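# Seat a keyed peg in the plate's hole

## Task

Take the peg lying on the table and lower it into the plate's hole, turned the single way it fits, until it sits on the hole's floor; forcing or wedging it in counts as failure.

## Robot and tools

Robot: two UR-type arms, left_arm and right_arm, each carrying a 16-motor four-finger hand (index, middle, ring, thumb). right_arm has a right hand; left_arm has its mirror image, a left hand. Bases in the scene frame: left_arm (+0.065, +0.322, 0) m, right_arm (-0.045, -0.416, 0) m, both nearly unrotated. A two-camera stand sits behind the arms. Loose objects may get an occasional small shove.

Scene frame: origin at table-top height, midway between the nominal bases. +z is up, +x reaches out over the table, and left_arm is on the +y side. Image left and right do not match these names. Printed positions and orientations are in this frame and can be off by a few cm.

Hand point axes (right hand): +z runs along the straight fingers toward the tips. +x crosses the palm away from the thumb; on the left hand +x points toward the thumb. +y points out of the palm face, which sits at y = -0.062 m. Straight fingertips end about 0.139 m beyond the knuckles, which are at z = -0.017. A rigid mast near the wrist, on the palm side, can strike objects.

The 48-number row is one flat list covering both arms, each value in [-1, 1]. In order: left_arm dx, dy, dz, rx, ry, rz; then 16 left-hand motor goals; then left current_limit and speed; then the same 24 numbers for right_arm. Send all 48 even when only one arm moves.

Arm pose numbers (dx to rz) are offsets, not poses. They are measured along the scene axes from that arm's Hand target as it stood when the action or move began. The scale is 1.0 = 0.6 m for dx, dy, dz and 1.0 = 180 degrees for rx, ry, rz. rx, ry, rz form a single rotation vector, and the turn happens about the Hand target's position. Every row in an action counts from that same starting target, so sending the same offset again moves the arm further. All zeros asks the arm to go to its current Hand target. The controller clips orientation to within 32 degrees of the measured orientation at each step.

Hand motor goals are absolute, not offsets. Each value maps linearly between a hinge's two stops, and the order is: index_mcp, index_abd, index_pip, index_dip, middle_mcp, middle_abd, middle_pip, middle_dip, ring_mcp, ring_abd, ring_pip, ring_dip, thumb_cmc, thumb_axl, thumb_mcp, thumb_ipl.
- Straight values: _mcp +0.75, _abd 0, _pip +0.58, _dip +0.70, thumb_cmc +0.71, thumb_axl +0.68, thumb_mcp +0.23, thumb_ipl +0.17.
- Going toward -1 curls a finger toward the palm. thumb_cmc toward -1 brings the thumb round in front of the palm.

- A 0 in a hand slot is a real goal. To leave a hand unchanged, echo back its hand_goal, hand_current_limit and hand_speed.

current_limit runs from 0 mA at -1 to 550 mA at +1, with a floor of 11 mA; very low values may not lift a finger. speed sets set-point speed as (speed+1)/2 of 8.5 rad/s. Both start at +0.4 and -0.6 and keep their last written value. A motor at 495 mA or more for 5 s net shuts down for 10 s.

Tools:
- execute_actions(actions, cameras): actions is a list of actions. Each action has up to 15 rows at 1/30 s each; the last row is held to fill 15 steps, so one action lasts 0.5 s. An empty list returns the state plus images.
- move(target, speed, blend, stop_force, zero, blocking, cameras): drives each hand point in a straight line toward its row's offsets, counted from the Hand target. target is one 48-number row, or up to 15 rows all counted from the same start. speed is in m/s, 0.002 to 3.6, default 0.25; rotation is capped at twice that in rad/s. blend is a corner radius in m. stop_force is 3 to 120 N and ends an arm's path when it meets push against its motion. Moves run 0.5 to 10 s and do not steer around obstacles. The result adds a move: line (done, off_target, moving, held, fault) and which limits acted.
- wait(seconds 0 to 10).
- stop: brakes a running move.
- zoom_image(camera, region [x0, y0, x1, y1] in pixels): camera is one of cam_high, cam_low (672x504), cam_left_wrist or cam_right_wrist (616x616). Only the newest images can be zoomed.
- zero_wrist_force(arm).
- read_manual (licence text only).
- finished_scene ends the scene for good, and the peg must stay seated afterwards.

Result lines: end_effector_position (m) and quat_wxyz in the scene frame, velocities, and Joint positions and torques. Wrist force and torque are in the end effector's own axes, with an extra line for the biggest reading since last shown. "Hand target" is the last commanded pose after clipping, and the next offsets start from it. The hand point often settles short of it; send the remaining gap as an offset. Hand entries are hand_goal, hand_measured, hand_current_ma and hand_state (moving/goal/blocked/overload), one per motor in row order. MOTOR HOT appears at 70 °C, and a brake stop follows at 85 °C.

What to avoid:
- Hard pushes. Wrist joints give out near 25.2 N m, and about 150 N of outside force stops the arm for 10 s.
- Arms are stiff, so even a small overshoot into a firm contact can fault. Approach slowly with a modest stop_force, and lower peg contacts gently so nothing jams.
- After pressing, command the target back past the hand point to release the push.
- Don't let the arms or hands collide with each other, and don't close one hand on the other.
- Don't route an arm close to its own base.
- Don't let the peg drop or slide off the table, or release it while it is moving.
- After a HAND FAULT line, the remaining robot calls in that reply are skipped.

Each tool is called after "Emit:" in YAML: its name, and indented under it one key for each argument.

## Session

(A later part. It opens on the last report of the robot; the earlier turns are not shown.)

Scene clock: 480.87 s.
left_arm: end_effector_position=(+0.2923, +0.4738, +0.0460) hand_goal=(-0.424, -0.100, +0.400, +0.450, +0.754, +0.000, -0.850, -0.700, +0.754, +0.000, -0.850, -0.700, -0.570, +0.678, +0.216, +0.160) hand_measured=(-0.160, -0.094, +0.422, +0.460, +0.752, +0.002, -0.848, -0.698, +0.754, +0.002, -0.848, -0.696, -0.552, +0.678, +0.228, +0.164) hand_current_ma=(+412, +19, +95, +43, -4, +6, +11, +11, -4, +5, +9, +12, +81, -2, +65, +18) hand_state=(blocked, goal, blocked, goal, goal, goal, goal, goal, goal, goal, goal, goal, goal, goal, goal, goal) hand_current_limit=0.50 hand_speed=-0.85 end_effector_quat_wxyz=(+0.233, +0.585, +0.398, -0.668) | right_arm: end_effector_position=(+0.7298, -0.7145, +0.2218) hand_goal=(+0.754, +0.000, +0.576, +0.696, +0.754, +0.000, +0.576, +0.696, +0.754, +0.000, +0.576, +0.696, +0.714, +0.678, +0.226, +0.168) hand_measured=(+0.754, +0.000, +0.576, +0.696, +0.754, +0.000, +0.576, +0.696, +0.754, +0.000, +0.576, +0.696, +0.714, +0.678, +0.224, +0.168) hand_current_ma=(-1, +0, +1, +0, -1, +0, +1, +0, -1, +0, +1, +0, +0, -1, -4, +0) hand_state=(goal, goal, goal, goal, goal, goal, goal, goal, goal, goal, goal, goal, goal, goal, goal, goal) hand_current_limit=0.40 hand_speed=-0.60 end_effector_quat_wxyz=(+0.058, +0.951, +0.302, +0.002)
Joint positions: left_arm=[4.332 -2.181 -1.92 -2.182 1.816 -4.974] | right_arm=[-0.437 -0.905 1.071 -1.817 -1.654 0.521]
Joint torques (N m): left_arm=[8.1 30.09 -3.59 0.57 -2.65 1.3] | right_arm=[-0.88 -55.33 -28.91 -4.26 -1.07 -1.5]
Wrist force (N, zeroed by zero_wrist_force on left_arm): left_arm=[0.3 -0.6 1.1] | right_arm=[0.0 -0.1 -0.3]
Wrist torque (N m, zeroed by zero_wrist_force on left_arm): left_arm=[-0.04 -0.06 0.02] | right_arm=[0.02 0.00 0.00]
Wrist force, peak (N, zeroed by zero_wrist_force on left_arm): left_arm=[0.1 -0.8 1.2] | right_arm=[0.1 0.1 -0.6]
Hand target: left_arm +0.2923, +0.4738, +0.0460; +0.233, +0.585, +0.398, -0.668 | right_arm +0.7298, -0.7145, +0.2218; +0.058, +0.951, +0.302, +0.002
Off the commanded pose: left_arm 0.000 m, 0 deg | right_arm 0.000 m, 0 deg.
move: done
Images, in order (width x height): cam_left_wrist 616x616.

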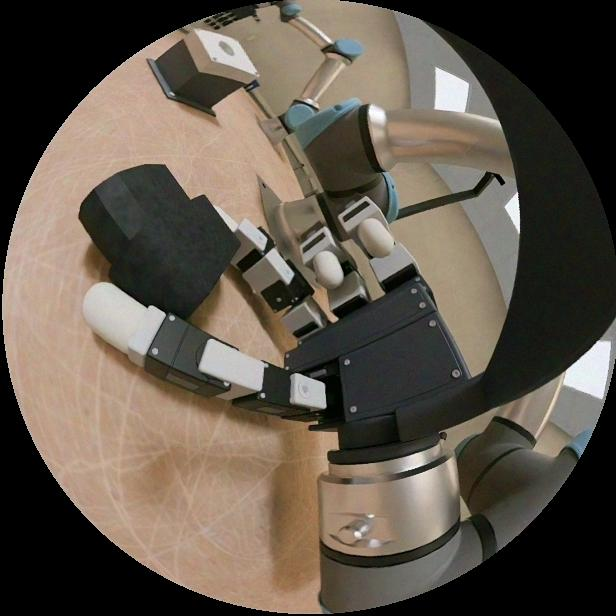

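Emit:
move:
  target: [0, 0, 0, 0, 0, 0, -0.4247, -0.1, 0.37, 0.43, 0.754, 0, -0.85, -0.7, 0.754, 0, -0.85, -0.7, -0.571, 0.678, 0.14, 0.12, 0.76, -0.85, 0, 0, 0, 0, 0, 0, 0.754, 0, 0.576, 0.696, 0.754, 0, 0.576, 0.696, 0.754, 0, 0.576, 0.696, 0.714, 0.678, 0.226, 0.168, 0.4, -0.6]
  speed: 0.05

Emit:
zero_wrist_force:
  arm: "left_arm"

Emit:
move:
  target: [0, 0, 0.04, 0, 0, 0, -0.4247, -0.1, 0.37, 0.43, 0.754, 0, -0.85, -0.7, 0.754, 0, -0.85, -0.7, -0.571, 0.678, 0.14, 0.12, 0.76, -0.85, 0, 0, 0, 0, 0, 0, 0.754, 0, 0.576, 0.696, 0.754, 0, 0.576, 0.696, 0.754, 0, 0.576, 0.696, 0.714, 0.678, 0.226, 0.168, 0.4, -0.6]
  speed: 0.02
  cameras: ["cam_left_wrist", "cam_low"]

Emit:
zoom_image:
  camera: "cam_left_wrist"
  region: [60, 150, 260, 350]

Scene clock: 485.40 s.
left_arm: end_effector_position=(+0.2923, +0.4738, +0.0460) hand_goal=(-0.424, -0.100, +0.370, +0.430, +0.754, +0.000, -0.850, -0.700, +0.754, +0.000, -0.850, -0.700, -0.570, +0.678, +0.140, +0.120) hand_measured=(-0.162, -0.094, +0.422, +0.460, +0.752, +0.002, -0.848, -0.698, +0.754, +0.002, -0.848, -0.696, -0.552, +0.678, +0.228, +0.148) hand_current_ma=(+484, +19, +236, +134, -4, +6, +11, +11, -4, +5, +9, +12, +81, -2, +484, +174) hand_state=(blocked, goal, blocked, blocked, goal, goal, goal, goal, goal, goal, goal, goal, goal, goal, blocked, blocked) hand_current_limit=0.76 hand_speed=-0.85 end_effector_quat_wxyz=(+0.233, +0.585, +0.398, -0.668) | right_arm: end_effector_position=(+0.7298, -0.7145, +0.2218) hand_goal=(+0.754, +0.000, +0.576, +0.696, +0.754, +0.000, +0.576, +0.696, +0.754, +0.000, +0.576, +0.696, +0.714, +0.678, +0.226, +0.168) hand_measured=(+0.754, +0.000, +0.576, +0.696, +0.754, +0.000, +0.576, +0.696, +0.754, +0.000, +0.576, +0.696, +0.714, +0.678, +0.224, +0.168) hand_current_ma=(-1, +0, +1, +0, -1, +0, +1, +0, -1, +0, +1, +0, +0, -1, -4, +0) hand_state=(goal, goal, goal, goal, goal, goal, goal, goal, goal, goal, goal, goal, goal, goal, goal, goal) hand_current_limit=0.40 hand_speed=-0.60 end_effector_quat_wxyz=(+0.058, +0.951, +0.302, +0.002)
Joint positions: left_arm=[4.332 -2.181 -1.92 -2.182 1.816 -4.974] | right_arm=[-0.437 -0.905 1.071 -1.817 -1.654 0.521]
Joint torques (N m): left_arm=[6.79 31.54 1.28 0.62 -2.52 1.18] | right_arm=[-0.78 -56.19 -29.28 -3.99 -1.09 -1.51]
Wrist force (N, zeroed by zero_wrist_force on left_arm): left_arm=[0.2 -0.5 0.0] | right_arm=[0.1 0.0 -0.5]
Wrist torque (N m, zeroed by zero_wrist_force on left_arm): left_arm=[-0.08 -0.05 0.02] | right_arm=[0.05 0.00 0.01]
Wrist force, peak (N, zeroed by zero_wrist_force on left_arm): left_arm=[0.2 -0.8 1.2] | right_arm=[0.0 -0.1 -0.6]
Hand target: left_arm +0.2923, +0.4738, +0.0460; +0.233, +0.585, +0.398, -0.668 | right_arm +0.7298, -0.7145, +0.2218; +0.058, +0.951, +0.302, +0.002
Off the commanded pose: left_arm 0.000 m, 0 deg | right_arm 0.000 m, 0 deg.
move: done

Wrist force sensor zeroed.

Scene clock: 486.97 s.
left_arm: end_effector_position=(+0.2923, +0.4738, +0.0698) hand_goal=(-0.424, -0.100, +0.370, +0.430, +0.754, +0.000, -0.850, -0.700, +0.754, +0.000, -0.850, -0.700, -0.570, +0.678, +0.140, +0.120) hand_measured=(-0.162, -0.086, +0.422, +0.460, +0.752, +0.002, -0.848, -0.698, +0.754, +0.002, -0.848, -0.696, -0.548, +0.678, +0.226, +0.148) hand_current_ma=(+484, +51, +236, +134, -4, +6, +11, +11, -4, +5, +9, +12, +102, -2, +484, +174) hand_state=(blocked, goal, blocked, blocked, goal, goal, goal, goal, goal, goal, goal, goal, blocked, goal, blocked, blocked) hand_current_limit=0.76 hand_speed=-0.85 end_effector_quat_wxyz=(+0.233, +0.585, +0.398, -0.668) | right_arm: end_effector_position=(+0.7298, -0.7145, +0.2218) hand_goal=(+0.754, +0.000, +0.576, +0.696, +0.754, +0.000, +0.576, +0.696, +0.754, +0.000, +0.576, +0.696, +0.714, +0.678, +0.226, +0.168) hand_measured=(+0.754, +0.000, +0.576, +0.696, +0.754, +0.000, +0.576, +0.696, +0.754, +0.000, +0.576, +0.696, +0.714, +0.678, +0.224, +0.168) hand_current_ma=(-1, +0, +1, +0, -1, +0, +1, +0, -1, +0, +1, +0, +0, -1, -4, +0) hand_state=(goal, goal, goal, goal, goal, goal, goal, goal, goal, goal, goal, goal, goal, goal, goal, goal) hand_current_limit=0.40 hand_speed=-0.60 end_effector_quat_wxyz=(+0.058, +0.951, +0.302, +0.002)
Joint positions: left_arm=[4.332 -2.133 -1.914 -2.236 1.816 -4.974] | right_arm=[-0.437 -0.905 1.071 -1.817 -1.654 0.521]
Joint torques (N m): left_arm=[6.15 44.23 26.97 -3.84 -2.46 1.23] | right_arm=[-1.36 -56.06 -29.36 -4.09 -1.08 -1.37]
Wrist force (N, zeroed by zero_wrist_force on left_arm): left_arm=[1.5 0.4 0.4] | right_arm=[0.0 0.1 -0.2]
Wrist torque (N m, zeroed by zero_wrist_force on left_arm): left_arm=[0.04 -0.03 -0.09] | right_arm=[0.03 0.00 0.01]
Wrist force, peak (N, zeroed by zero_wrist_force on left_arm): left_arm=[1.6 0.4 0.5] | right_arm=[-0.1 -0.1 -0.6]
Hand target: left_arm +0.2923, +0.4738, +0.0700; +0.233, +0.585, +0.398, -0.668 | right_arm +0.7298, -0.7145, +0.2218; +0.058, +0.951, +0.302, +0.002
Off the commanded pose: left_arm 0.000 m, 0 deg | right_arm 0.000 m, 0 deg.
move: done
Images, in order (width x height): cam_low 672x504, cam_left_wrist 616x616.

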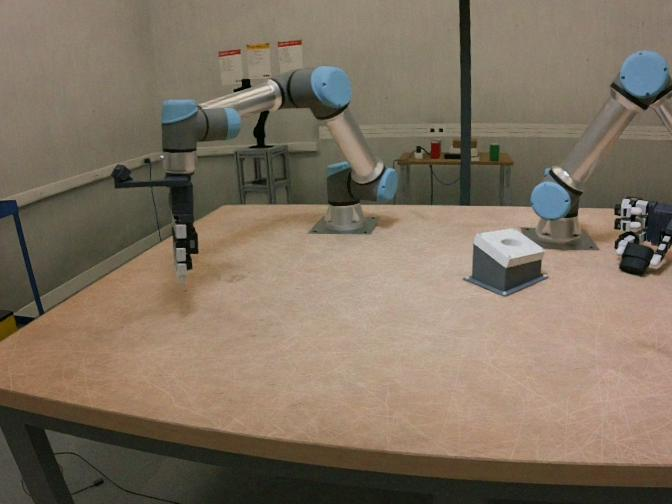

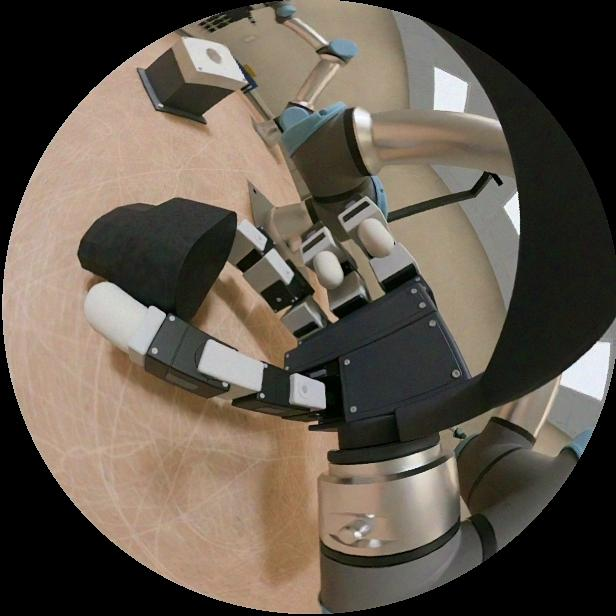

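Scaled by 2.520 from the camera's 616x616 image, which has a finer 880x880 frame.

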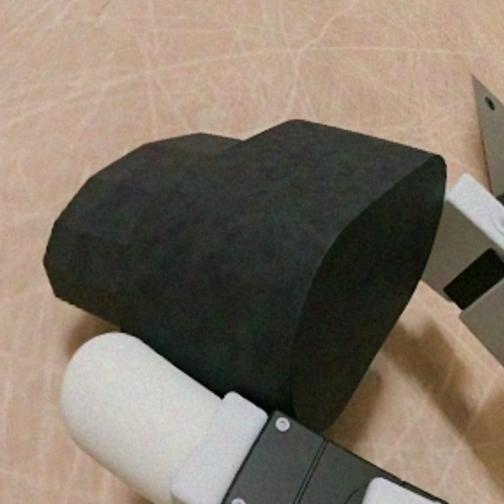

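Emit:
move:
  target: [0, 0, 0.15, 0, 0, 0, -0.4247, -0.1, 0.37, 0.43, 0.754, 0, -0.85, -0.7, 0.754, 0, -0.85, -0.7, -0.571, 0.678, 0.14, 0.12, 0.76, -0.85, 0, 0, 0, 0, 0, 0, 0.754, 0, 0.576, 0.696, 0.754, 0, 0.576, 0.696, 0.754, 0, 0.576, 0.696, 0.714, 0.678, 0.226, 0.168, 0.4, -0.6]
  speed: 0.06
  cameras: ["cam_left_wrist", "cam_low"]

Emit:
zoom_image:
  camera: "cam_left_wrist"
  region: [60, 170, 260, 370]

Emit:
zoom_image:
  camera: "cam_low"
  region: [600, 170, 672, 250]

Scene clock: 493.37 s.
left_arm: end_effector_position=(+0.2923, +0.4738, +0.1598) hand_goal=(-0.424, -0.100, +0.370, +0.430, +0.754, +0.000, -0.850, -0.700, +0.754, +0.000, -0.850, -0.700, -0.570, +0.678, +0.140, +0.120) hand_measured=(-0.162, -0.086, +0.422, +0.460, +0.752, +0.002, -0.848, -0.698, +0.754, +0.002, -0.848, -0.696, -0.544, +0.678, +0.224, +0.148) hand_current_ma=(+484, +51, +236, +134, -4, +6, +11, +11, -4, +5, +9, +12, +114, -2, +484, +174) hand_state=(blocked, goal, blocked, blocked, goal, goal, goal, goal, goal, goal, goal, goal, blocked, goal, blocked, blocked) hand_current_limit=0.76 hand_speed=-0.85 end_effector_quat_wxyz=(+0.233, +0.585, +0.398, -0.668) | right_arm: end_effector_position=(+0.7298, -0.7145, +0.2218) hand_goal=(+0.754, +0.000, +0.576, +0.696, +0.754, +0.000, +0.576, +0.696, +0.754, +0.000, +0.576, +0.696, +0.714, +0.678, +0.226, +0.168) hand_measured=(+0.754, +0.000, +0.576, +0.696, +0.754, +0.000, +0.576, +0.696, +0.754, +0.000, +0.576, +0.696, +0.714, +0.678, +0.224, +0.168) hand_current_ma=(-1, +0, +1, +0, -1, +0, +1, +0, -1, +0, +1, +0, +0, -1, -4, +0) hand_state=(goal, goal, goal, goal, goal, goal, goal, goal, goal, goal, goal, goal, goal, goal, goal, goal) hand_current_limit=0.40 hand_speed=-0.60 end_effector_quat_wxyz=(+0.058, +0.951, +0.302, +0.002)
Joint positions: left_arm=[4.332 -1.973 -1.86 -2.45 1.816 -4.974] | right_arm=[-0.437 -0.905 1.071 -1.817 -1.654 0.521]
Joint torques (N m): left_arm=[4.48 41.69 29.68 -4.32 -2.37 0.28] | right_arm=[-0.97 -55.71 -29.23 -4.2 -1.06 -1.25]
Wrist force (N, zeroed by zero_wrist_force on left_arm): left_arm=[1.7 0.4 0.2] | right_arm=[0.0 -0.1 -0.2]
Wrist torque (N m, zeroed by zero_wrist_force on left_arm): left_arm=[0.06 -0.08 -0.09] | right_arm=[0.01 0.01 0.00]
Wrist force, peak (N, zeroed by zero_wrist_force on left_arm): left_arm=[1.8 0.6 0.2] | right_arm=[0.0 -0.1 -0.6]
Hand target: left_arm +0.2923, +0.4738, +0.1600; +0.233, +0.585, +0.398, -0.668 | right_arm +0.7298, -0.7145, +0.2218; +0.058, +0.951, +0.302, +0.002
Off the commanded pose: left_arm 0.000 m, 0 deg | right_arm 0.000 m, 0 deg.
move: done
Images, in order (width x height): cam_low 672x504, cam_left_wrist 616x616.

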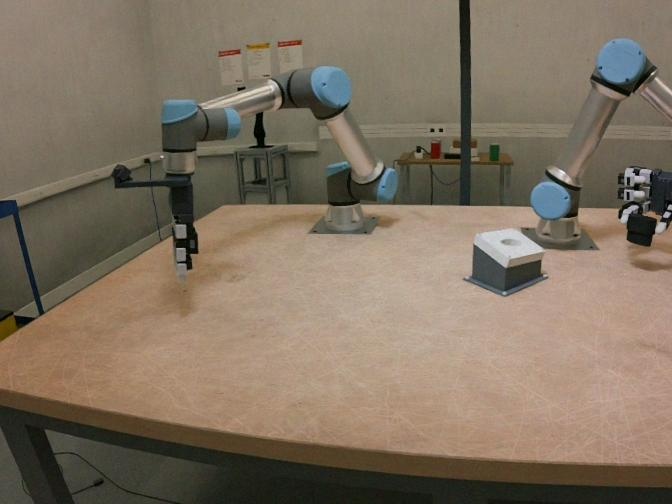

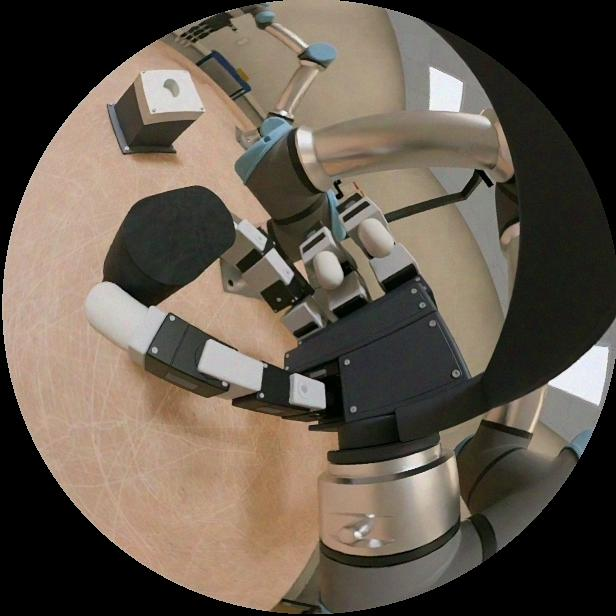

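Scaled by 2.520 from the camera's 616x616 image, which has a finer 880x880 frame.

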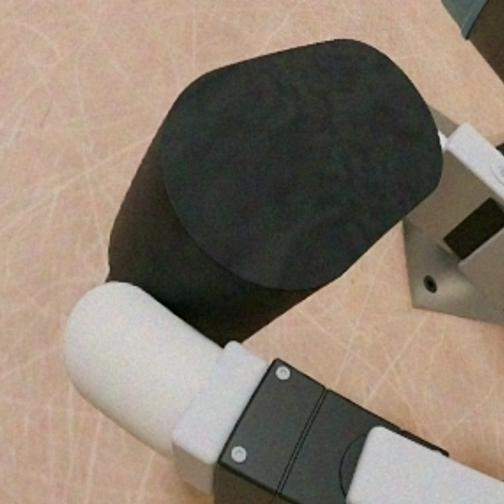

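Scaled by 6.300 from the camera's 672x504 image, which has a finer 960x720 frame.

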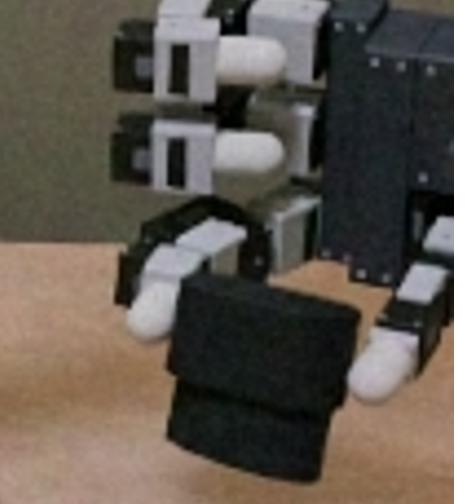

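Emit:
move:
  target:
    - [0.05, -0.08, 0.14, 0, 0, 0, -0.4247, -0.1, 0.37, 0.43, 0.754, 0, -0.85, -0.7, 0.754, 0, -0.85, -0.7, -0.571, 0.678, 0.14, 0.12, 0.76, -0.85, 0, 0, 0, 0, 0, 0, 0.754, 0, 0.576, 0.696, 0.754, 0, 0.576, 0.696, 0.754, 0, 0.576, 0.696, 0.714, 0.678, 0.226, 0.168, 0.4, -0.6]
    - [0.21, -0.4308, 0.18, -0.086, -0.0702, -0.5269, -0.4247, -0.1, 0.37, 0.43, 0.754, 0, -0.85, -0.7, 0.754, 0, -0.85, -0.7, -0.571, 0.678, 0.14, 0.12, 0.76, -0.85, 0, 0, 0, 0, 0, 0, 0.754, 0, 0.576, 0.696, 0.754, 0, 0.576, 0.696, 0.754, 0, 0.576, 0.696, 0.714, 0.678, 0.226, 0.168, 0.4, -0.6]
  speed: 0.2
  blend: [0.03, 0]
  cameras: ["all"]

Emit:
zoom_image:
  camera: "cam_left_wrist"
  region: [60, 170, 260, 370]

Scene clock: 563.97 s.
left_arm: end_effector_position=(+0.4183, +0.2154, +0.2680) hand_goal=(-0.424, -0.100, +0.370, +0.430, +0.754, +0.000, -0.850, -0.700, +0.754, +0.000, -0.850, -0.700, -0.570, +0.678, +0.140, +0.120) hand_measured=(-0.162, -0.086, +0.422, +0.460, +0.752, +0.002, -0.848, -0.698, +0.754, +0.002, -0.848, -0.698, -0.544, +0.678, +0.222, +0.148) hand_current_ma=(+484, +52, +236, +134, -4, +6, +11, +11, -4, +5, +9, +12, +118, -2, +484, +174) hand_state=(blocked, goal, blocked, blocked, goal, goal, goal, goal, goal, goal, goal, goal, blocked, goal, blocked, blocked) hand_current_limit=0.76 hand_speed=-0.85 end_effector_quat_wxyz=(-0.226, +0.716, -0.267, -0.604) | right_arm: end_effector_position=(+0.7298, -0.7145, +0.2218) hand_goal=(+0.754, +0.000, +0.576, +0.696, +0.754, +0.000, +0.576, +0.696, +0.754, +0.000, +0.576, +0.696, +0.714, +0.678, +0.226, +0.168) hand_measured=(+0.754, +0.000, +0.576, +0.696, +0.754, +0.000, +0.576, +0.696, +0.754, +0.000, +0.576, +0.696, +0.714, +0.678, +0.224, +0.168) hand_current_ma=(-1, +0, +1, +0, -1, +0, +1, +0, -1, +0, +1, +0, +0, -1, -4, +0) hand_state=(goal, goal, goal, goal, goal, goal, goal, goal, goal, goal, goal, goal, goal, goal, goal, goal) hand_current_limit=0.40 hand_speed=-0.60 end_effector_quat_wxyz=(+0.058, +0.951, +0.302, +0.002)
Joint positions: left_arm=[3.06 -2.049 -1.385 -2.642 2.182 -4.594] | right_arm=[-0.437 -0.905 1.071 -1.817 -1.654 0.521]
Joint torques (N m): left_arm=[-7.17 34.57 34.79 1.16 2.87 1.97] | right_arm=[-1.79 -56.62 -29.04 -4.06 -1.14 -1.46]
Wrist force (N, zeroed by zero_wrist_force on left_arm): left_arm=[1.7 0.4 0.2] | right_arm=[0.1 0.2 -0.5]
Wrist torque (N m, zeroed by zero_wrist_force on left_arm): left_arm=[0.09 -0.07 -0.26] | right_arm=[0.06 -0.01 0.01]
Wrist force, peak (N, zeroed by zero_wrist_force on left_arm): left_arm=[2.7 0.0 0.0] | right_arm=[0.1 0.3 -0.6]
Hand target: left_arm +0.4183, +0.2153, +0.2680; -0.226, +0.716, -0.267, -0.604 | right_arm +0.7298, -0.7145, +0.2218; +0.058, +0.951, +0.302, +0.002
Off the commanded pose: left_arm 0.000 m, 0 deg | right_arm 0.000 m, 0 deg.
move: done

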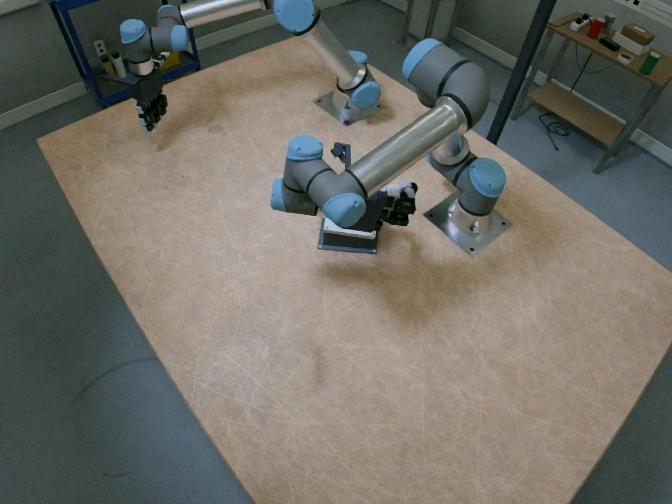

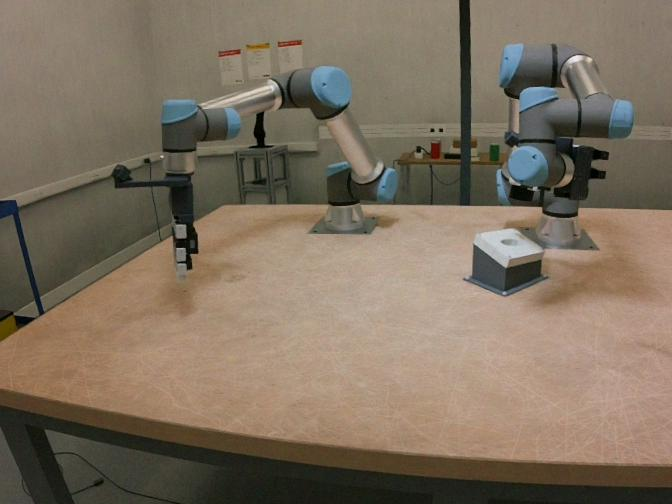

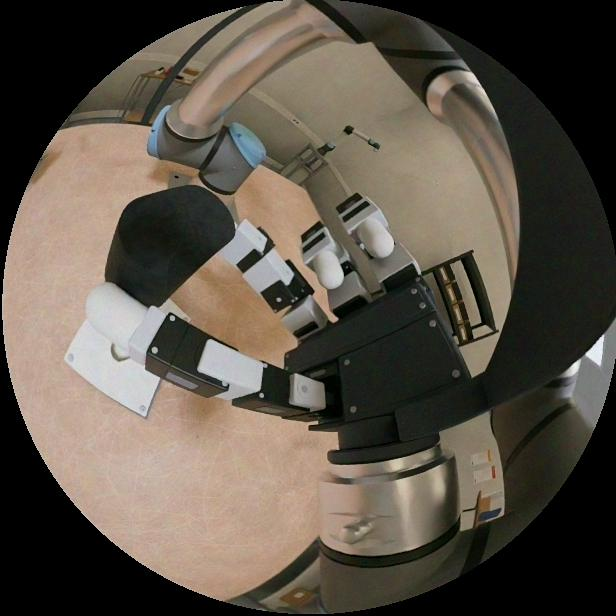

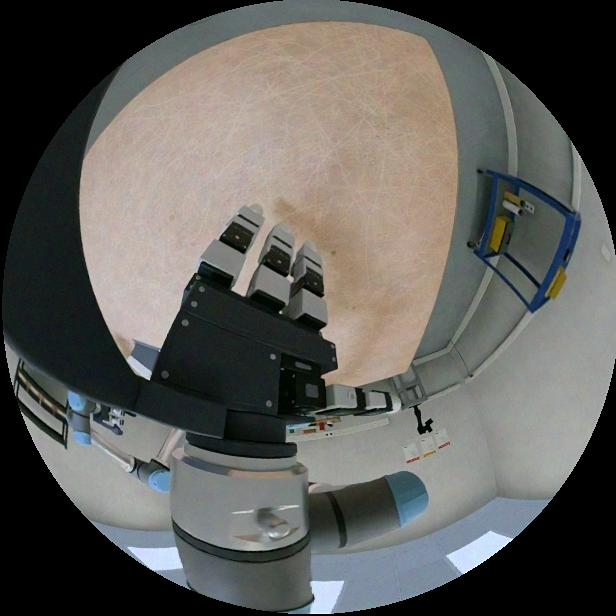

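Scaled by 2.520 from the camera's 616x616 image, which has a finer 880x880 frame.

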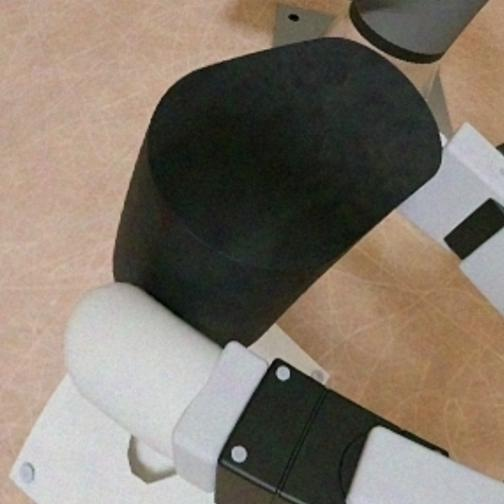

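Emit:
move:
  target:
    - [0.1425, 0.2968, -0.08, 0.0372, 0.0405, -0.0118, -0.4247, -0.1, 0.37, 0.43, 0.754, 0, -0.85, -0.7, 0.754, 0, -0.85, -0.7, -0.571, 0.678, 0.14, 0.12, 0.76, -0.85, 0, 0, 0, 0, 0, 0, 0.754, 0, 0.576, 0.696, 0.754, 0, 0.576, 0.696, 0.754, 0, 0.576, 0.696, 0.714, 0.678, 0.226, 0.168, 0.4, -0.6]
    - [0.1425, 0.2968, -0.28, 0.0372, 0.0405, -0.0118, -0.4247, -0.1, 0.37, 0.43, 0.754, 0, -0.85, -0.7, 0.754, 0, -0.85, -0.7, -0.571, 0.678, 0.14, 0.12, 0.76, -0.85, 0, 0, 0, 0, 0, 0, 0.754, 0, 0.576, 0.696, 0.754, 0, 0.576, 0.696, 0.754, 0, 0.576, 0.696, 0.714, 0.678, 0.226, 0.168, 0.4, -0.6]
  speed: 0.15
  blend: [0.03, 0]
  cameras: ["all"]

Emit:
zoom_image:
  camera: "cam_left_wrist"
  region: [60, 170, 260, 370]

Scene clock: 650.50 s.
left_arm: end_effector_position=(+0.5038, +0.3934, +0.1002) hand_goal=(-0.424, -0.100, +0.370, +0.430, +0.754, +0.000, -0.850, -0.700, +0.754, +0.000, -0.850, -0.700, -0.570, +0.678, +0.140, +0.120) hand_measured=(-0.162, -0.086, +0.422, +0.460, +0.752, +0.002, -0.848, -0.698, +0.754, +0.002, -0.848, -0.698, -0.542, +0.678, +0.222, +0.148) hand_current_ma=(+484, +52, +236, +134, -4, +6, +11, +11, -4, +5, +9, +12, +125, -2, +484, +174) hand_state=(blocked, goal, blocked, blocked, goal, goal, goal, goal, goal, goal, goal, goal, blocked, goal, blocked, blocked) hand_current_limit=0.76 hand_speed=-0.85 end_effector_quat_wxyz=(-0.261, +0.657, -0.258, -0.658) | right_arm: end_effector_position=(+0.7298, -0.7145, +0.2218) hand_goal=(+0.754, +0.000, +0.576, +0.696, +0.754, +0.000, +0.576, +0.696, +0.754, +0.000, +0.576, +0.696, +0.714, +0.678, +0.226, +0.168) hand_measured=(+0.754, +0.000, +0.576, +0.696, +0.754, +0.000, +0.576, +0.696, +0.754, +0.000, +0.576, +0.696, +0.714, +0.678, +0.224, +0.168) hand_current_ma=(-1, +0, +1, +0, -1, +0, +1, +0, -1, +0, +1, +0, +0, -1, -4, +0) hand_state=(goal, goal, goal, goal, goal, goal, goal, goal, goal, goal, goal, goal, goal, goal, goal, goal) hand_current_limit=0.40 hand_speed=-0.60 end_effector_quat_wxyz=(+0.058, +0.951, +0.302, +0.002)
Joint positions: left_arm=[3.321 -2.438 -1.286 -2.565 2.49 -4.719] | right_arm=[-0.437 -0.905 1.071 -1.817 -1.654 0.521]
Joint torques (N m): left_arm=[9.27 47.26 2.47 1.09 2.78 2.05] | right_arm=[-1.46 -57.21 -28.97 -4.25 -1.32 -1.38]
Wrist force (N, zeroed by zero_wrist_force on left_arm): left_arm=[1.7 0.3 -0.3] | right_arm=[0.2 0.0 -0.4]
Wrist torque (N m, zeroed by zero_wrist_force on left_arm): left_arm=[0.03 -0.10 -0.21] | right_arm=[0.03 -0.01 0.02]
Wrist force, peak (N, zeroed by zero_wrist_force on left_arm): left_arm=[2.6 0.3 -0.3] | right_arm=[-0.2 0.1 -0.6]
Hand target: left_arm +0.5038, +0.3934, +0.1000; -0.261, +0.657, -0.258, -0.658 | right_arm +0.7298, -0.7145, +0.2218; +0.058, +0.951, +0.302, +0.002
Off the commanded pose: left_arm 0.000 m, 0 deg | right_arm 0.000 m, 0 deg.
move: done

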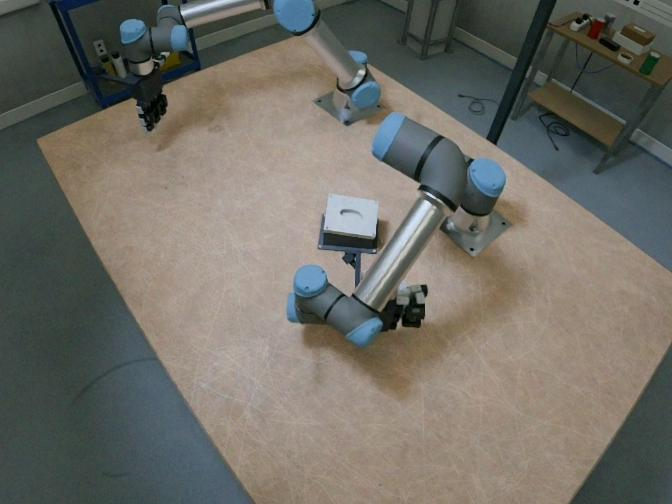

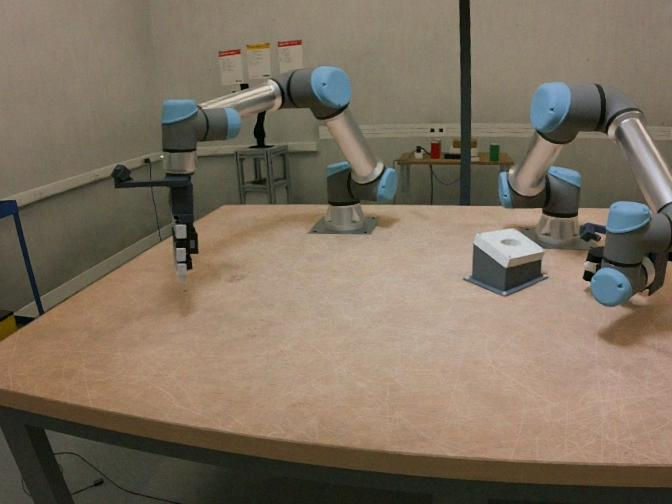

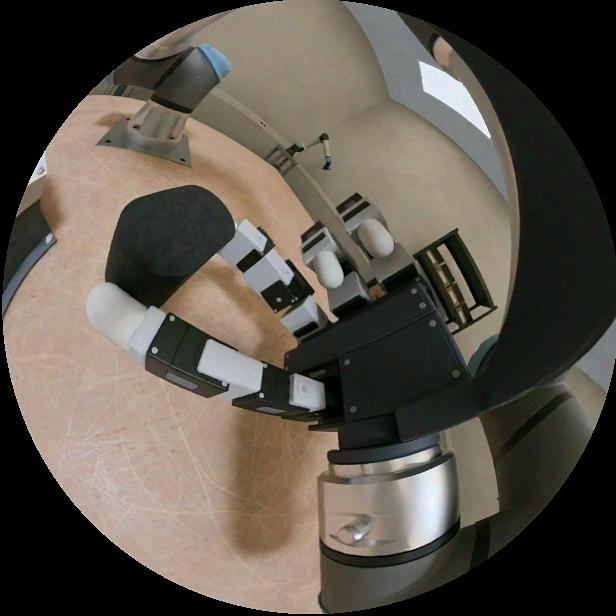

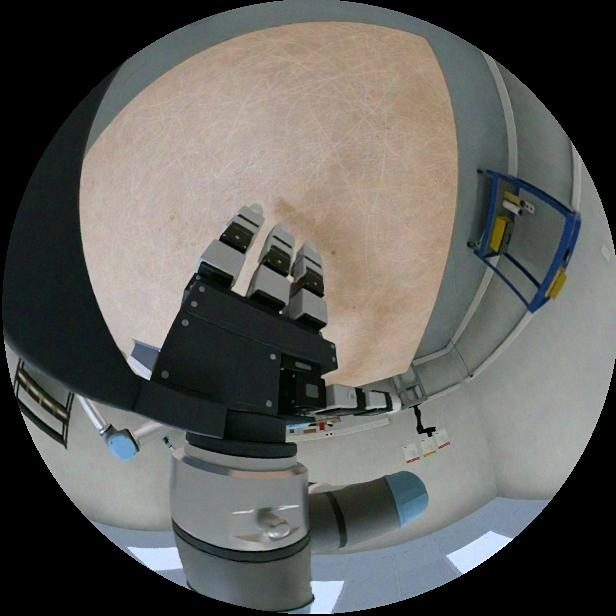

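Scaled by 2.520 from the camera's 616x616 image, which has a finer 880x880 frame.

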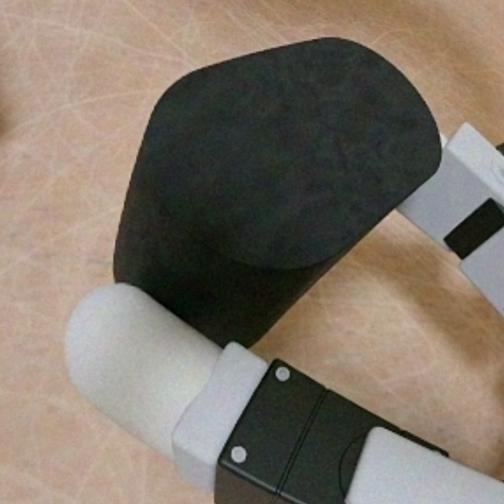

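Emit:
move:
  target: [0, 0, -0.08, 0, 0, 0, -0.4247, -0.1, 0.37, 0.43, 0.754, 0, -0.85, -0.7, 0.754, 0, -0.85, -0.7, -0.571, 0.678, 0.14, 0.12, 0.76, -0.85, 0, 0, 0, 0, 0, 0, 0.754, 0, 0.576, 0.696, 0.754, 0, 0.576, 0.696, 0.754, 0, 0.576, 0.696, 0.714, 0.678, 0.226, 0.168, 0.4, -0.6]
  speed: 0.02
  stop_force: 3
  cameras: ["cam_left_wrist"]

Emit:
zoom_image:
  camera: "cam_left_wrist"
  region: [60, 170, 260, 370]

Scene clock: 656.60 s.
left_arm: end_effector_position=(+0.5038, +0.3934, +0.0648) hand_goal=(-0.424, -0.100, +0.370, +0.430, +0.754, +0.000, -0.850, -0.700, +0.754, +0.000, -0.850, -0.700, -0.570, +0.678, +0.140, +0.120) hand_measured=(-0.162, -0.102, +0.422, +0.460, +0.752, +0.002, -0.848, -0.698, +0.754, +0.002, -0.848, -0.698, -0.554, +0.678, +0.222, +0.148) hand_current_ma=(+484, -5, +236, +134, -4, +6, +11, +11, -4, +5, +9, +12, +73, -2, +484, +174) hand_state=(blocked, goal, blocked, blocked, goal, goal, goal, goal, goal, goal, goal, goal, goal, goal, blocked, blocked) hand_current_limit=0.76 hand_speed=-0.85 end_effector_quat_wxyz=(-0.261, +0.657, -0.258, -0.658) | right_arm: end_effector_position=(+0.7298, -0.7145, +0.2218) hand_goal=(+0.754, +0.000, +0.576, +0.696, +0.754, +0.000, +0.576, +0.696, +0.754, +0.000, +0.576, +0.696, +0.714, +0.678, +0.226, +0.168) hand_measured=(+0.754, +0.000, +0.576, +0.696, +0.754, +0.000, +0.576, +0.696, +0.754, +0.000, +0.576, +0.696, +0.714, +0.678, +0.224, +0.168) hand_current_ma=(-1, +0, +1, +0, -1, +0, +1, +0, -1, +0, +1, +0, +0, -1, -4, +0) hand_state=(goal, goal, goal, goal, goal, goal, goal, goal, goal, goal, goal, goal, goal, goal, goal, goal) hand_current_limit=0.40 hand_speed=-0.60 end_effector_quat_wxyz=(+0.058, +0.951, +0.302, +0.002)
Joint positions: left_arm=[3.321 -2.487 -1.295 -2.506 2.49 -4.719] | right_arm=[-0.437 -0.905 1.071 -1.817 -1.654 0.521]
Joint torques (N m): left_arm=[-7.54 61.5 31.4 -3.26 2.66 0.07] | right_arm=[-0.76 -57.82 -28.9 -4.28 -1.21 -1.42]
Wrist force (N, zeroed by zero_wrist_force on left_arm): left_arm=[0.6 0.6 0.1] | right_arm=[0.1 0.1 -0.3]
Wrist torque (N m, zeroed by zero_wrist_force on left_arm): left_arm=[0.07 -0.09 -0.16] | right_arm=[0.03 -0.01 0.01]
Wrist force, peak (N, zeroed by zero_wrist_force on left_arm): left_arm=[2.1 0.6 -0.6] | right_arm=[0.1 0.1 -0.7]
Hand target: left_arm +0.5038, +0.3934, +0.0648; -0.261, +0.657, -0.258, -0.658 (not the last commanded pose) | right_arm +0.7298, -0.7145, +0.2218; +0.058, +0.951, +0.302, +0.002
Off the commanded pose: left_arm 0.013 m, 0 deg | right_arm 0.000 m, 0 deg.
move: contact (left_arm)
Images, in order (width x height): cam_left_wrist 616x616.

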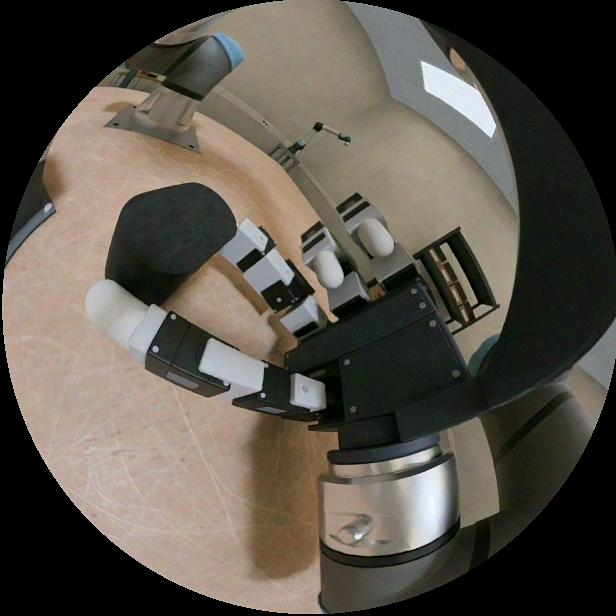

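Scaled by 2.520 from the camera's 616x616 image, which has a finer 880x880 frame.

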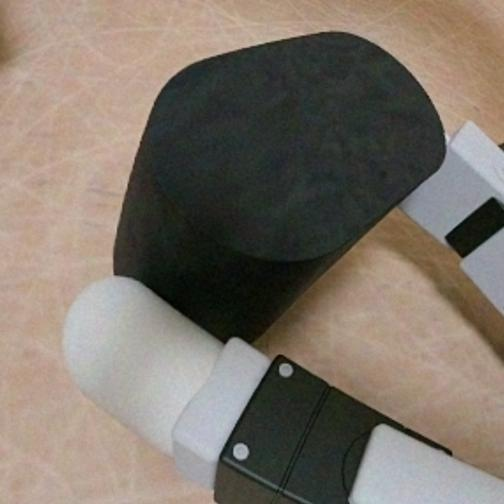

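Emit:
move:
  target: [0, 0, 0, 0, 0, 0, -0.165, -0.1, 0.42, 0.46, 0.754, 0, -0.85, -0.7, 0.754, 0, -0.85, -0.7, -0.571, 0.678, 0.22, 0.15, 0.4, -0.9, 0, 0, 0, 0, 0, 0, 0.754, 0, 0.576, 0.696, 0.754, 0, 0.576, 0.696, 0.754, 0, 0.576, 0.696, 0.714, 0.678, 0.226, 0.168, 0.4, -0.6]
  speed: 0.05

Emit:
move:
  target: [0, 0, 0, 0, 0, 0, 0.05, -0.1, 0.42, 0.46, 0.754, 0, -0.85, -0.7, 0.754, 0, -0.85, -0.7, -0.571, 0.678, 0.4, 0.168, 0.4, -0.9, 0, 0, 0, 0, 0, 0, 0.754, 0, 0.576, 0.696, 0.754, 0, 0.576, 0.696, 0.754, 0, 0.576, 0.696, 0.714, 0.678, 0.226, 0.168, 0.4, -0.6]
  speed: 0.05
  cameras: ["cam_left_wrist", "cam_high", "cam_low"]

Emit:
zoom_image:
  camera: "cam_left_wrist"
  region: [60, 170, 260, 370]

Scene clock: 660.73 s.
left_arm: end_effector_position=(+0.5038, +0.3934, +0.0648) hand_goal=(-0.164, -0.100, +0.420, +0.460, +0.754, +0.000, -0.850, -0.700, +0.754, +0.000, -0.850, -0.700, -0.570, +0.678, +0.220, +0.150) hand_measured=(-0.162, -0.098, +0.422, +0.462, +0.752, +0.002, -0.848, -0.698, +0.754, +0.002, -0.848, -0.698, -0.554, +0.678, +0.222, +0.152) hand_current_ma=(+11, +8, +11, +11, -4, +6, +11, +11, -4, +5, +9, +12, +73, -2, +11, +10) hand_state=(goal, goal, goal, goal, goal, goal, goal, goal, goal, goal, goal, goal, goal, goal, goal, goal) hand_current_limit=0.40 hand_speed=-0.90 end_effector_quat_wxyz=(-0.261, +0.657, -0.258, -0.658) | right_arm: end_effector_position=(+0.7298, -0.7145, +0.2218) hand_goal=(+0.754, +0.000, +0.576, +0.696, +0.754, +0.000, +0.576, +0.696, +0.754, +0.000, +0.576, +0.696, +0.714, +0.678, +0.226, +0.168) hand_measured=(+0.754, +0.000, +0.576, +0.696, +0.754, +0.000, +0.576, +0.696, +0.754, +0.000, +0.576, +0.696, +0.714, +0.678, +0.224, +0.168) hand_current_ma=(-1, +0, +1, +0, -1, +0, +1, +0, -1, +0, +1, +0, +0, -1, -4, +0) hand_state=(goal, goal, goal, goal, goal, goal, goal, goal, goal, goal, goal, goal, goal, goal, goal, goal) hand_current_limit=0.40 hand_speed=-0.60 end_effector_quat_wxyz=(+0.058, +0.951, +0.302, +0.002)
Joint positions: left_arm=[3.321 -2.487 -1.295 -2.506 2.49 -4.719] | right_arm=[-0.437 -0.905 1.071 -1.817 -1.654 0.521]
Joint torques (N m): left_arm=[-7.66 61.22 31.13 -3.42 2.61 0.09] | right_arm=[-0.33 -58.62 -29.16 -4.13 -1.18 -1.38]
Wrist force (N, zeroed by zero_wrist_force on left_arm): left_arm=[0.3 0.6 -0.4] | right_arm=[0.0 0.0 -0.5]
Wrist torque (N m, zeroed by zero_wrist_force on left_arm): left_arm=[0.08 -0.05 -0.17] | right_arm=[0.04 0.00 0.01]
Wrist force, peak (N, zeroed by zero_wrist_force on left_arm): left_arm=[0.8 0.8 -0.2] | right_arm=[0.1 0.2 -0.7]
Hand target: left_arm +0.5038, +0.3934, +0.0648; -0.261, +0.657, -0.258, -0.658 | right_arm +0.7298, -0.7145, +0.2218; +0.058, +0.951, +0.302, +0.002
Off the commanded pose: left_arm 0.000 m, 0 deg | right_arm 0.000 m, 0 deg.
move: done

Scene clock: 661.67 s.
left_arm: end_effector_position=(+0.5038, +0.3934, +0.0648) hand_goal=(+0.050, -0.100, +0.420, +0.460, +0.754, +0.000, -0.850, -0.700, +0.754, +0.000, -0.850, -0.700, -0.570, +0.678, +0.400, +0.168) hand_measured=(+0.048, -0.098, +0.422, +0.462, +0.752, +0.002, -0.848, -0.698, +0.754, +0.002, -0.848, -0.698, -0.554, +0.678, +0.398, +0.166) hand_current_ma=(-12, +8, +10, +11, -4, +6, +11, +11, -4, +5, +9, +12, +73, -2, -11, -10) hand_state=(goal, goal, goal, goal, goal, goal, goal, goal, goal, goal, goal, goal, goal, goal, goal, goal) hand_current_limit=0.40 hand_speed=-0.90 end_effector_quat_wxyz=(-0.261, +0.657, -0.258, -0.658) | right_arm: end_effector_position=(+0.7298, -0.7145, +0.2218) hand_goal=(+0.754, +0.000, +0.576, +0.696, +0.754, +0.000, +0.576, +0.696, +0.754, +0.000, +0.576, +0.696, +0.714, +0.678, +0.226, +0.168) hand_measured=(+0.754, +0.000, +0.576, +0.696, +0.754, +0.000, +0.576, +0.696, +0.754, +0.000, +0.576, +0.696, +0.714, +0.678, +0.224, +0.168) hand_current_ma=(-1, +0, +1, +0, -1, +0, +1, +0, -1, +0, +1, +0, +0, -1, -4, +0) hand_state=(goal, goal, goal, goal, goal, goal, goal, goal, goal, goal, goal, goal, goal, goal, goal, goal) hand_current_limit=0.40 hand_speed=-0.60 end_effector_quat_wxyz=(+0.058, +0.951, +0.302, +0.002)
Joint positions: left_arm=[3.321 -2.487 -1.295 -2.506 2.49 -4.719] | right_arm=[-0.437 -0.905 1.071 -1.817 -1.654 0.521]
Joint torques (N m): left_arm=[-7.1 60.79 30.7 -3.4 2.57 0.02] | right_arm=[-0.57 -57.6 -29.21 -4.16 -1.4 -1.47]
Wrist force (N, zeroed by zero_wrist_force on left_arm): left_arm=[0.3 0.4 -0.4] | right_arm=[0.2 0.0 -0.3]
Wrist torque (N m, zeroed by zero_wrist_force on left_arm): left_arm=[0.06 -0.04 -0.16] | right_arm=[0.03 -0.01 0.02]
Wrist force, peak (N, zeroed by zero_wrist_force on left_arm): left_arm=[0.6 0.5 -0.4] | right_arm=[-0.2 0.0 -0.6]
Hand target: left_arm +0.5038, +0.3934, +0.0648; -0.261, +0.657, -0.258, -0.658 | right_arm +0.7298, -0.7145, +0.2218; +0.058, +0.951, +0.302, +0.002
Off the commanded pose: left_arm 0.000 m, 0 deg | right_arm 0.000 m, 0 deg.
move: done
Images, in order (width x height): cam_high 672x504, cam_low 672x504, cam_left_wrist 616x616.

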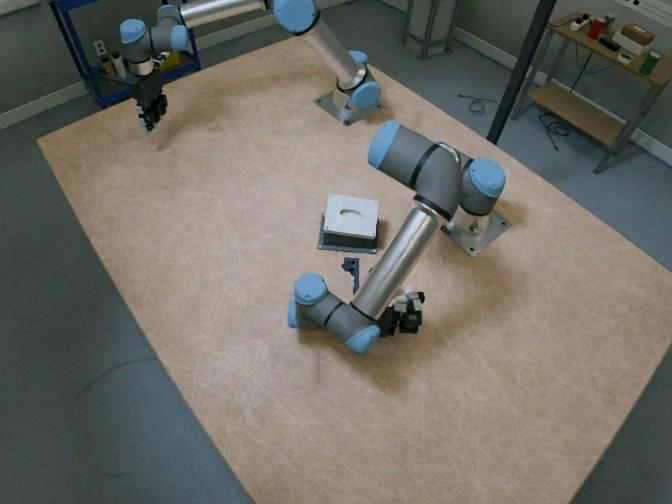

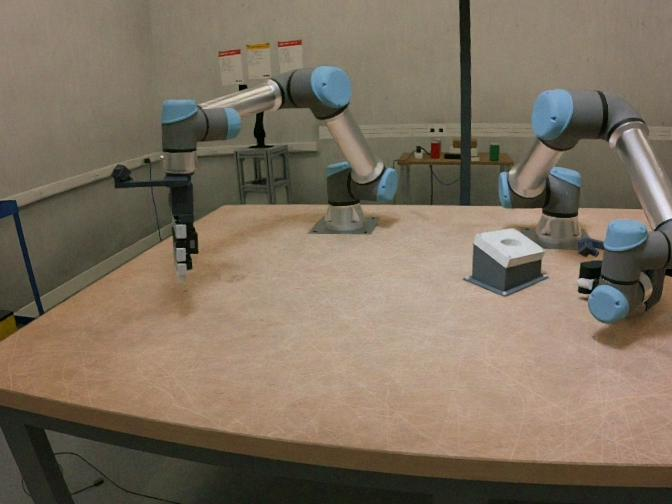

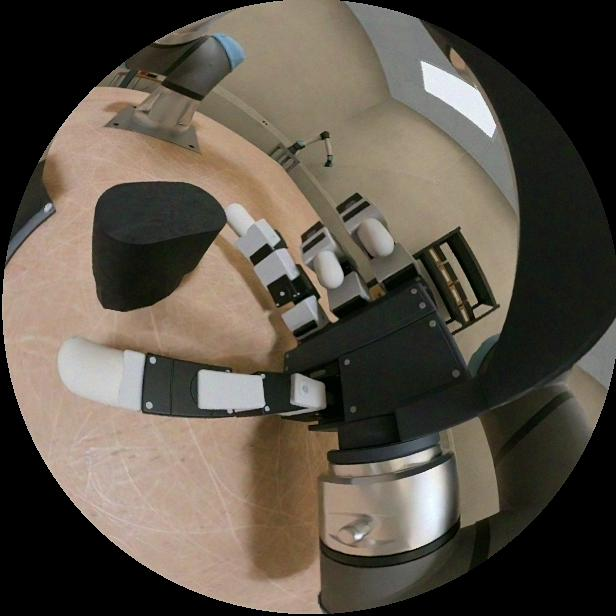

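Scaled by 2.520 from the camera's 616x616 image, which has a finer 880x880 frame.

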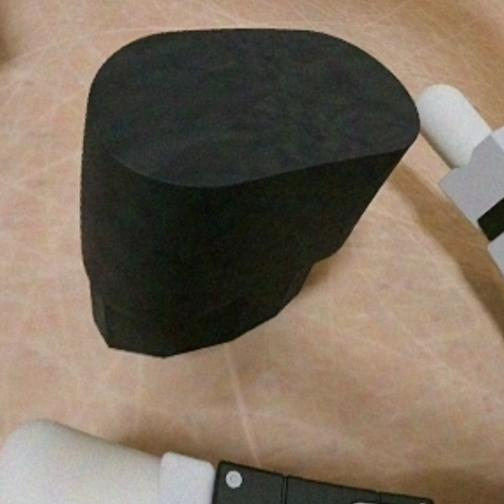

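Emit:
move:
  target:
    - [0, 0, 0.3, 0, 0, 0, 0.05, -0.1, 0.42, 0.46, 0.754, 0, -0.85, -0.7, 0.754, 0, -0.85, -0.7, -0.571, 0.678, 0.4, 0.168, 0.4, -0.5, 0, 0, 0, 0, 0, 0, 0.754, 0, 0.576, 0.696, 0.754, 0, 0.576, 0.696, 0.754, 0, 0.576, 0.696, 0.714, 0.678, 0.226, 0.168, 0.4, -0.6]
    - [-0.1057, -0.1405, 0.2587, 0.491, -0.153, 0.223, 0.05, -0.1, 0.42, 0.46, 0.754, 0, -0.85, -0.7, 0.754, 0, -0.85, -0.7, -0.571, 0.678, 0.4, 0.168, 0.4, -0.5, 0, 0, 0, 0, 0, 0, 0.754, 0, 0.576, 0.696, 0.754, 0, 0.576, 0.696, 0.754, 0, 0.576, 0.696, 0.714, 0.678, 0.226, 0.168, 0.4, -0.6]
  speed: [0.15, 0.25]
  blend: [0.02, 0]
  cameras: ["cam_left_wrist", "cam_high", "cam_low"]

Scene clock: 688.27 s.
left_arm: end_effector_position=(+0.4404, +0.3091, +0.2200) hand_goal=(+0.050, -0.100, +0.420, +0.460, +0.754, +0.000, -0.850, -0.700, +0.754, +0.000, -0.850, -0.700, -0.570, +0.678, +0.400, +0.168) hand_measured=(+0.046, -0.098, +0.422, +0.462, +0.748, +0.002, -0.848, -0.698, +0.750, +0.002, -0.848, -0.698, -0.568, +0.678, +0.398, +0.166) hand_current_ma=(-21, +8, +5, +11, -22, +6, +10, +11, -21, +5, +9, +12, +9, -2, -10, -10) hand_state=(goal, goal, goal, goal, goal, goal, goal, goal, goal, goal, goal, goal, goal, goal, goal, goal) hand_current_limit=0.40 hand_speed=-0.50 end_effector_quat_wxyz=(+0.462, -0.461, -0.536, +0.536) | right_arm: end_effector_position=(+0.7298, -0.7145, +0.2218) hand_goal=(+0.754, +0.000, +0.576, +0.696, +0.754, +0.000, +0.576, +0.696, +0.754, +0.000, +0.576, +0.696, +0.714, +0.678, +0.226, +0.168) hand_measured=(+0.754, +0.000, +0.576, +0.696, +0.754, +0.000, +0.576, +0.696, +0.754, +0.000, +0.576, +0.696, +0.714, +0.678, +0.224, +0.168) hand_current_ma=(-1, +0, +1, +0, -1, +0, +1, +0, -1, +0, +1, +0, +0, -1, -4, +0) hand_state=(goal, goal, goal, goal, goal, goal, goal, goal, goal, goal, goal, goal, goal, goal, goal, goal) hand_current_limit=0.40 hand_speed=-0.60 end_effector_quat_wxyz=(+0.058, +0.951, +0.302, +0.002)
Joint positions: left_arm=[3.374 -2.111 -1.349 -2.825 1.641 -6.284] | right_arm=[-0.437 -0.905 1.071 -1.817 -1.654 0.521]
Joint torques (N m): left_arm=[-9.03 50.75 3.16 0.7 -2.8 -1.66] | right_arm=[-1.73 -58.71 -29.32 -4.2 -1.37 -1.37]
Wrist force (N, zeroed by zero_wrist_force on left_arm): left_arm=[0.5 -1.1 1.4] | right_arm=[0.2 -0.1 -0.5]
Wrist torque (N m, zeroed by zero_wrist_force on left_arm): left_arm=[0.02 0.25 0.09] | right_arm=[0.02 -0.01 0.02]
Wrist force, peak (N, zeroed by zero_wrist_force on left_arm): left_arm=[0.2 -1.2 1.7] | right_arm=[0.0 -0.1 -0.7]
Hand target: left_arm +0.4404, +0.3091, +0.2200; +0.463, -0.460, -0.537, +0.535 | right_arm +0.7298, -0.7145, +0.2218; +0.058, +0.951, +0.302, +0.002
Off the commanded pose: left_arm 0.000 m, 0 deg | right_arm 0.000 m, 0 deg.
joint sent to its limit (left arm) — joint 6 (wrist 3), lower limit. The joint targets still meet the commanded pose.
move: done
Images, in order (width x height): cam_high 672x504, cam_low 672x504, cam_left_wrist 616x616.

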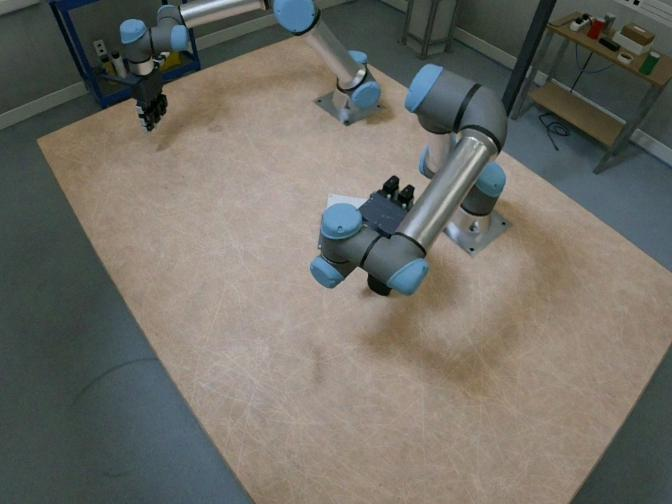

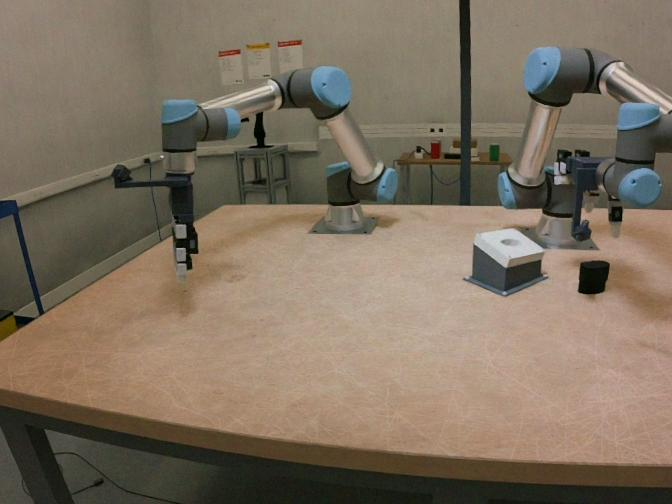

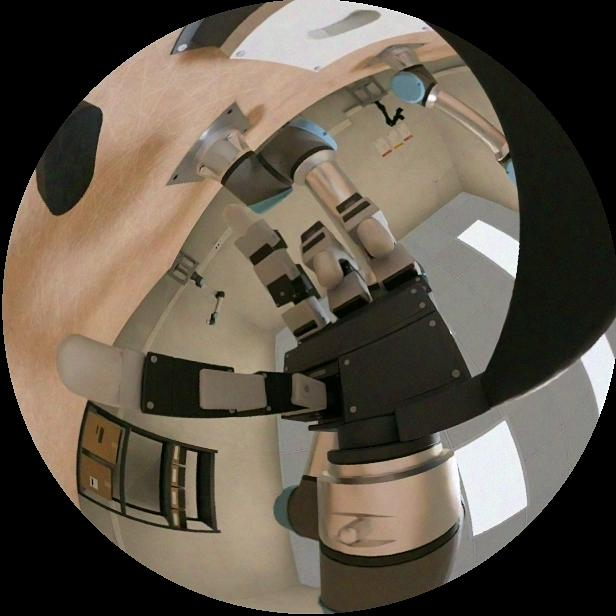

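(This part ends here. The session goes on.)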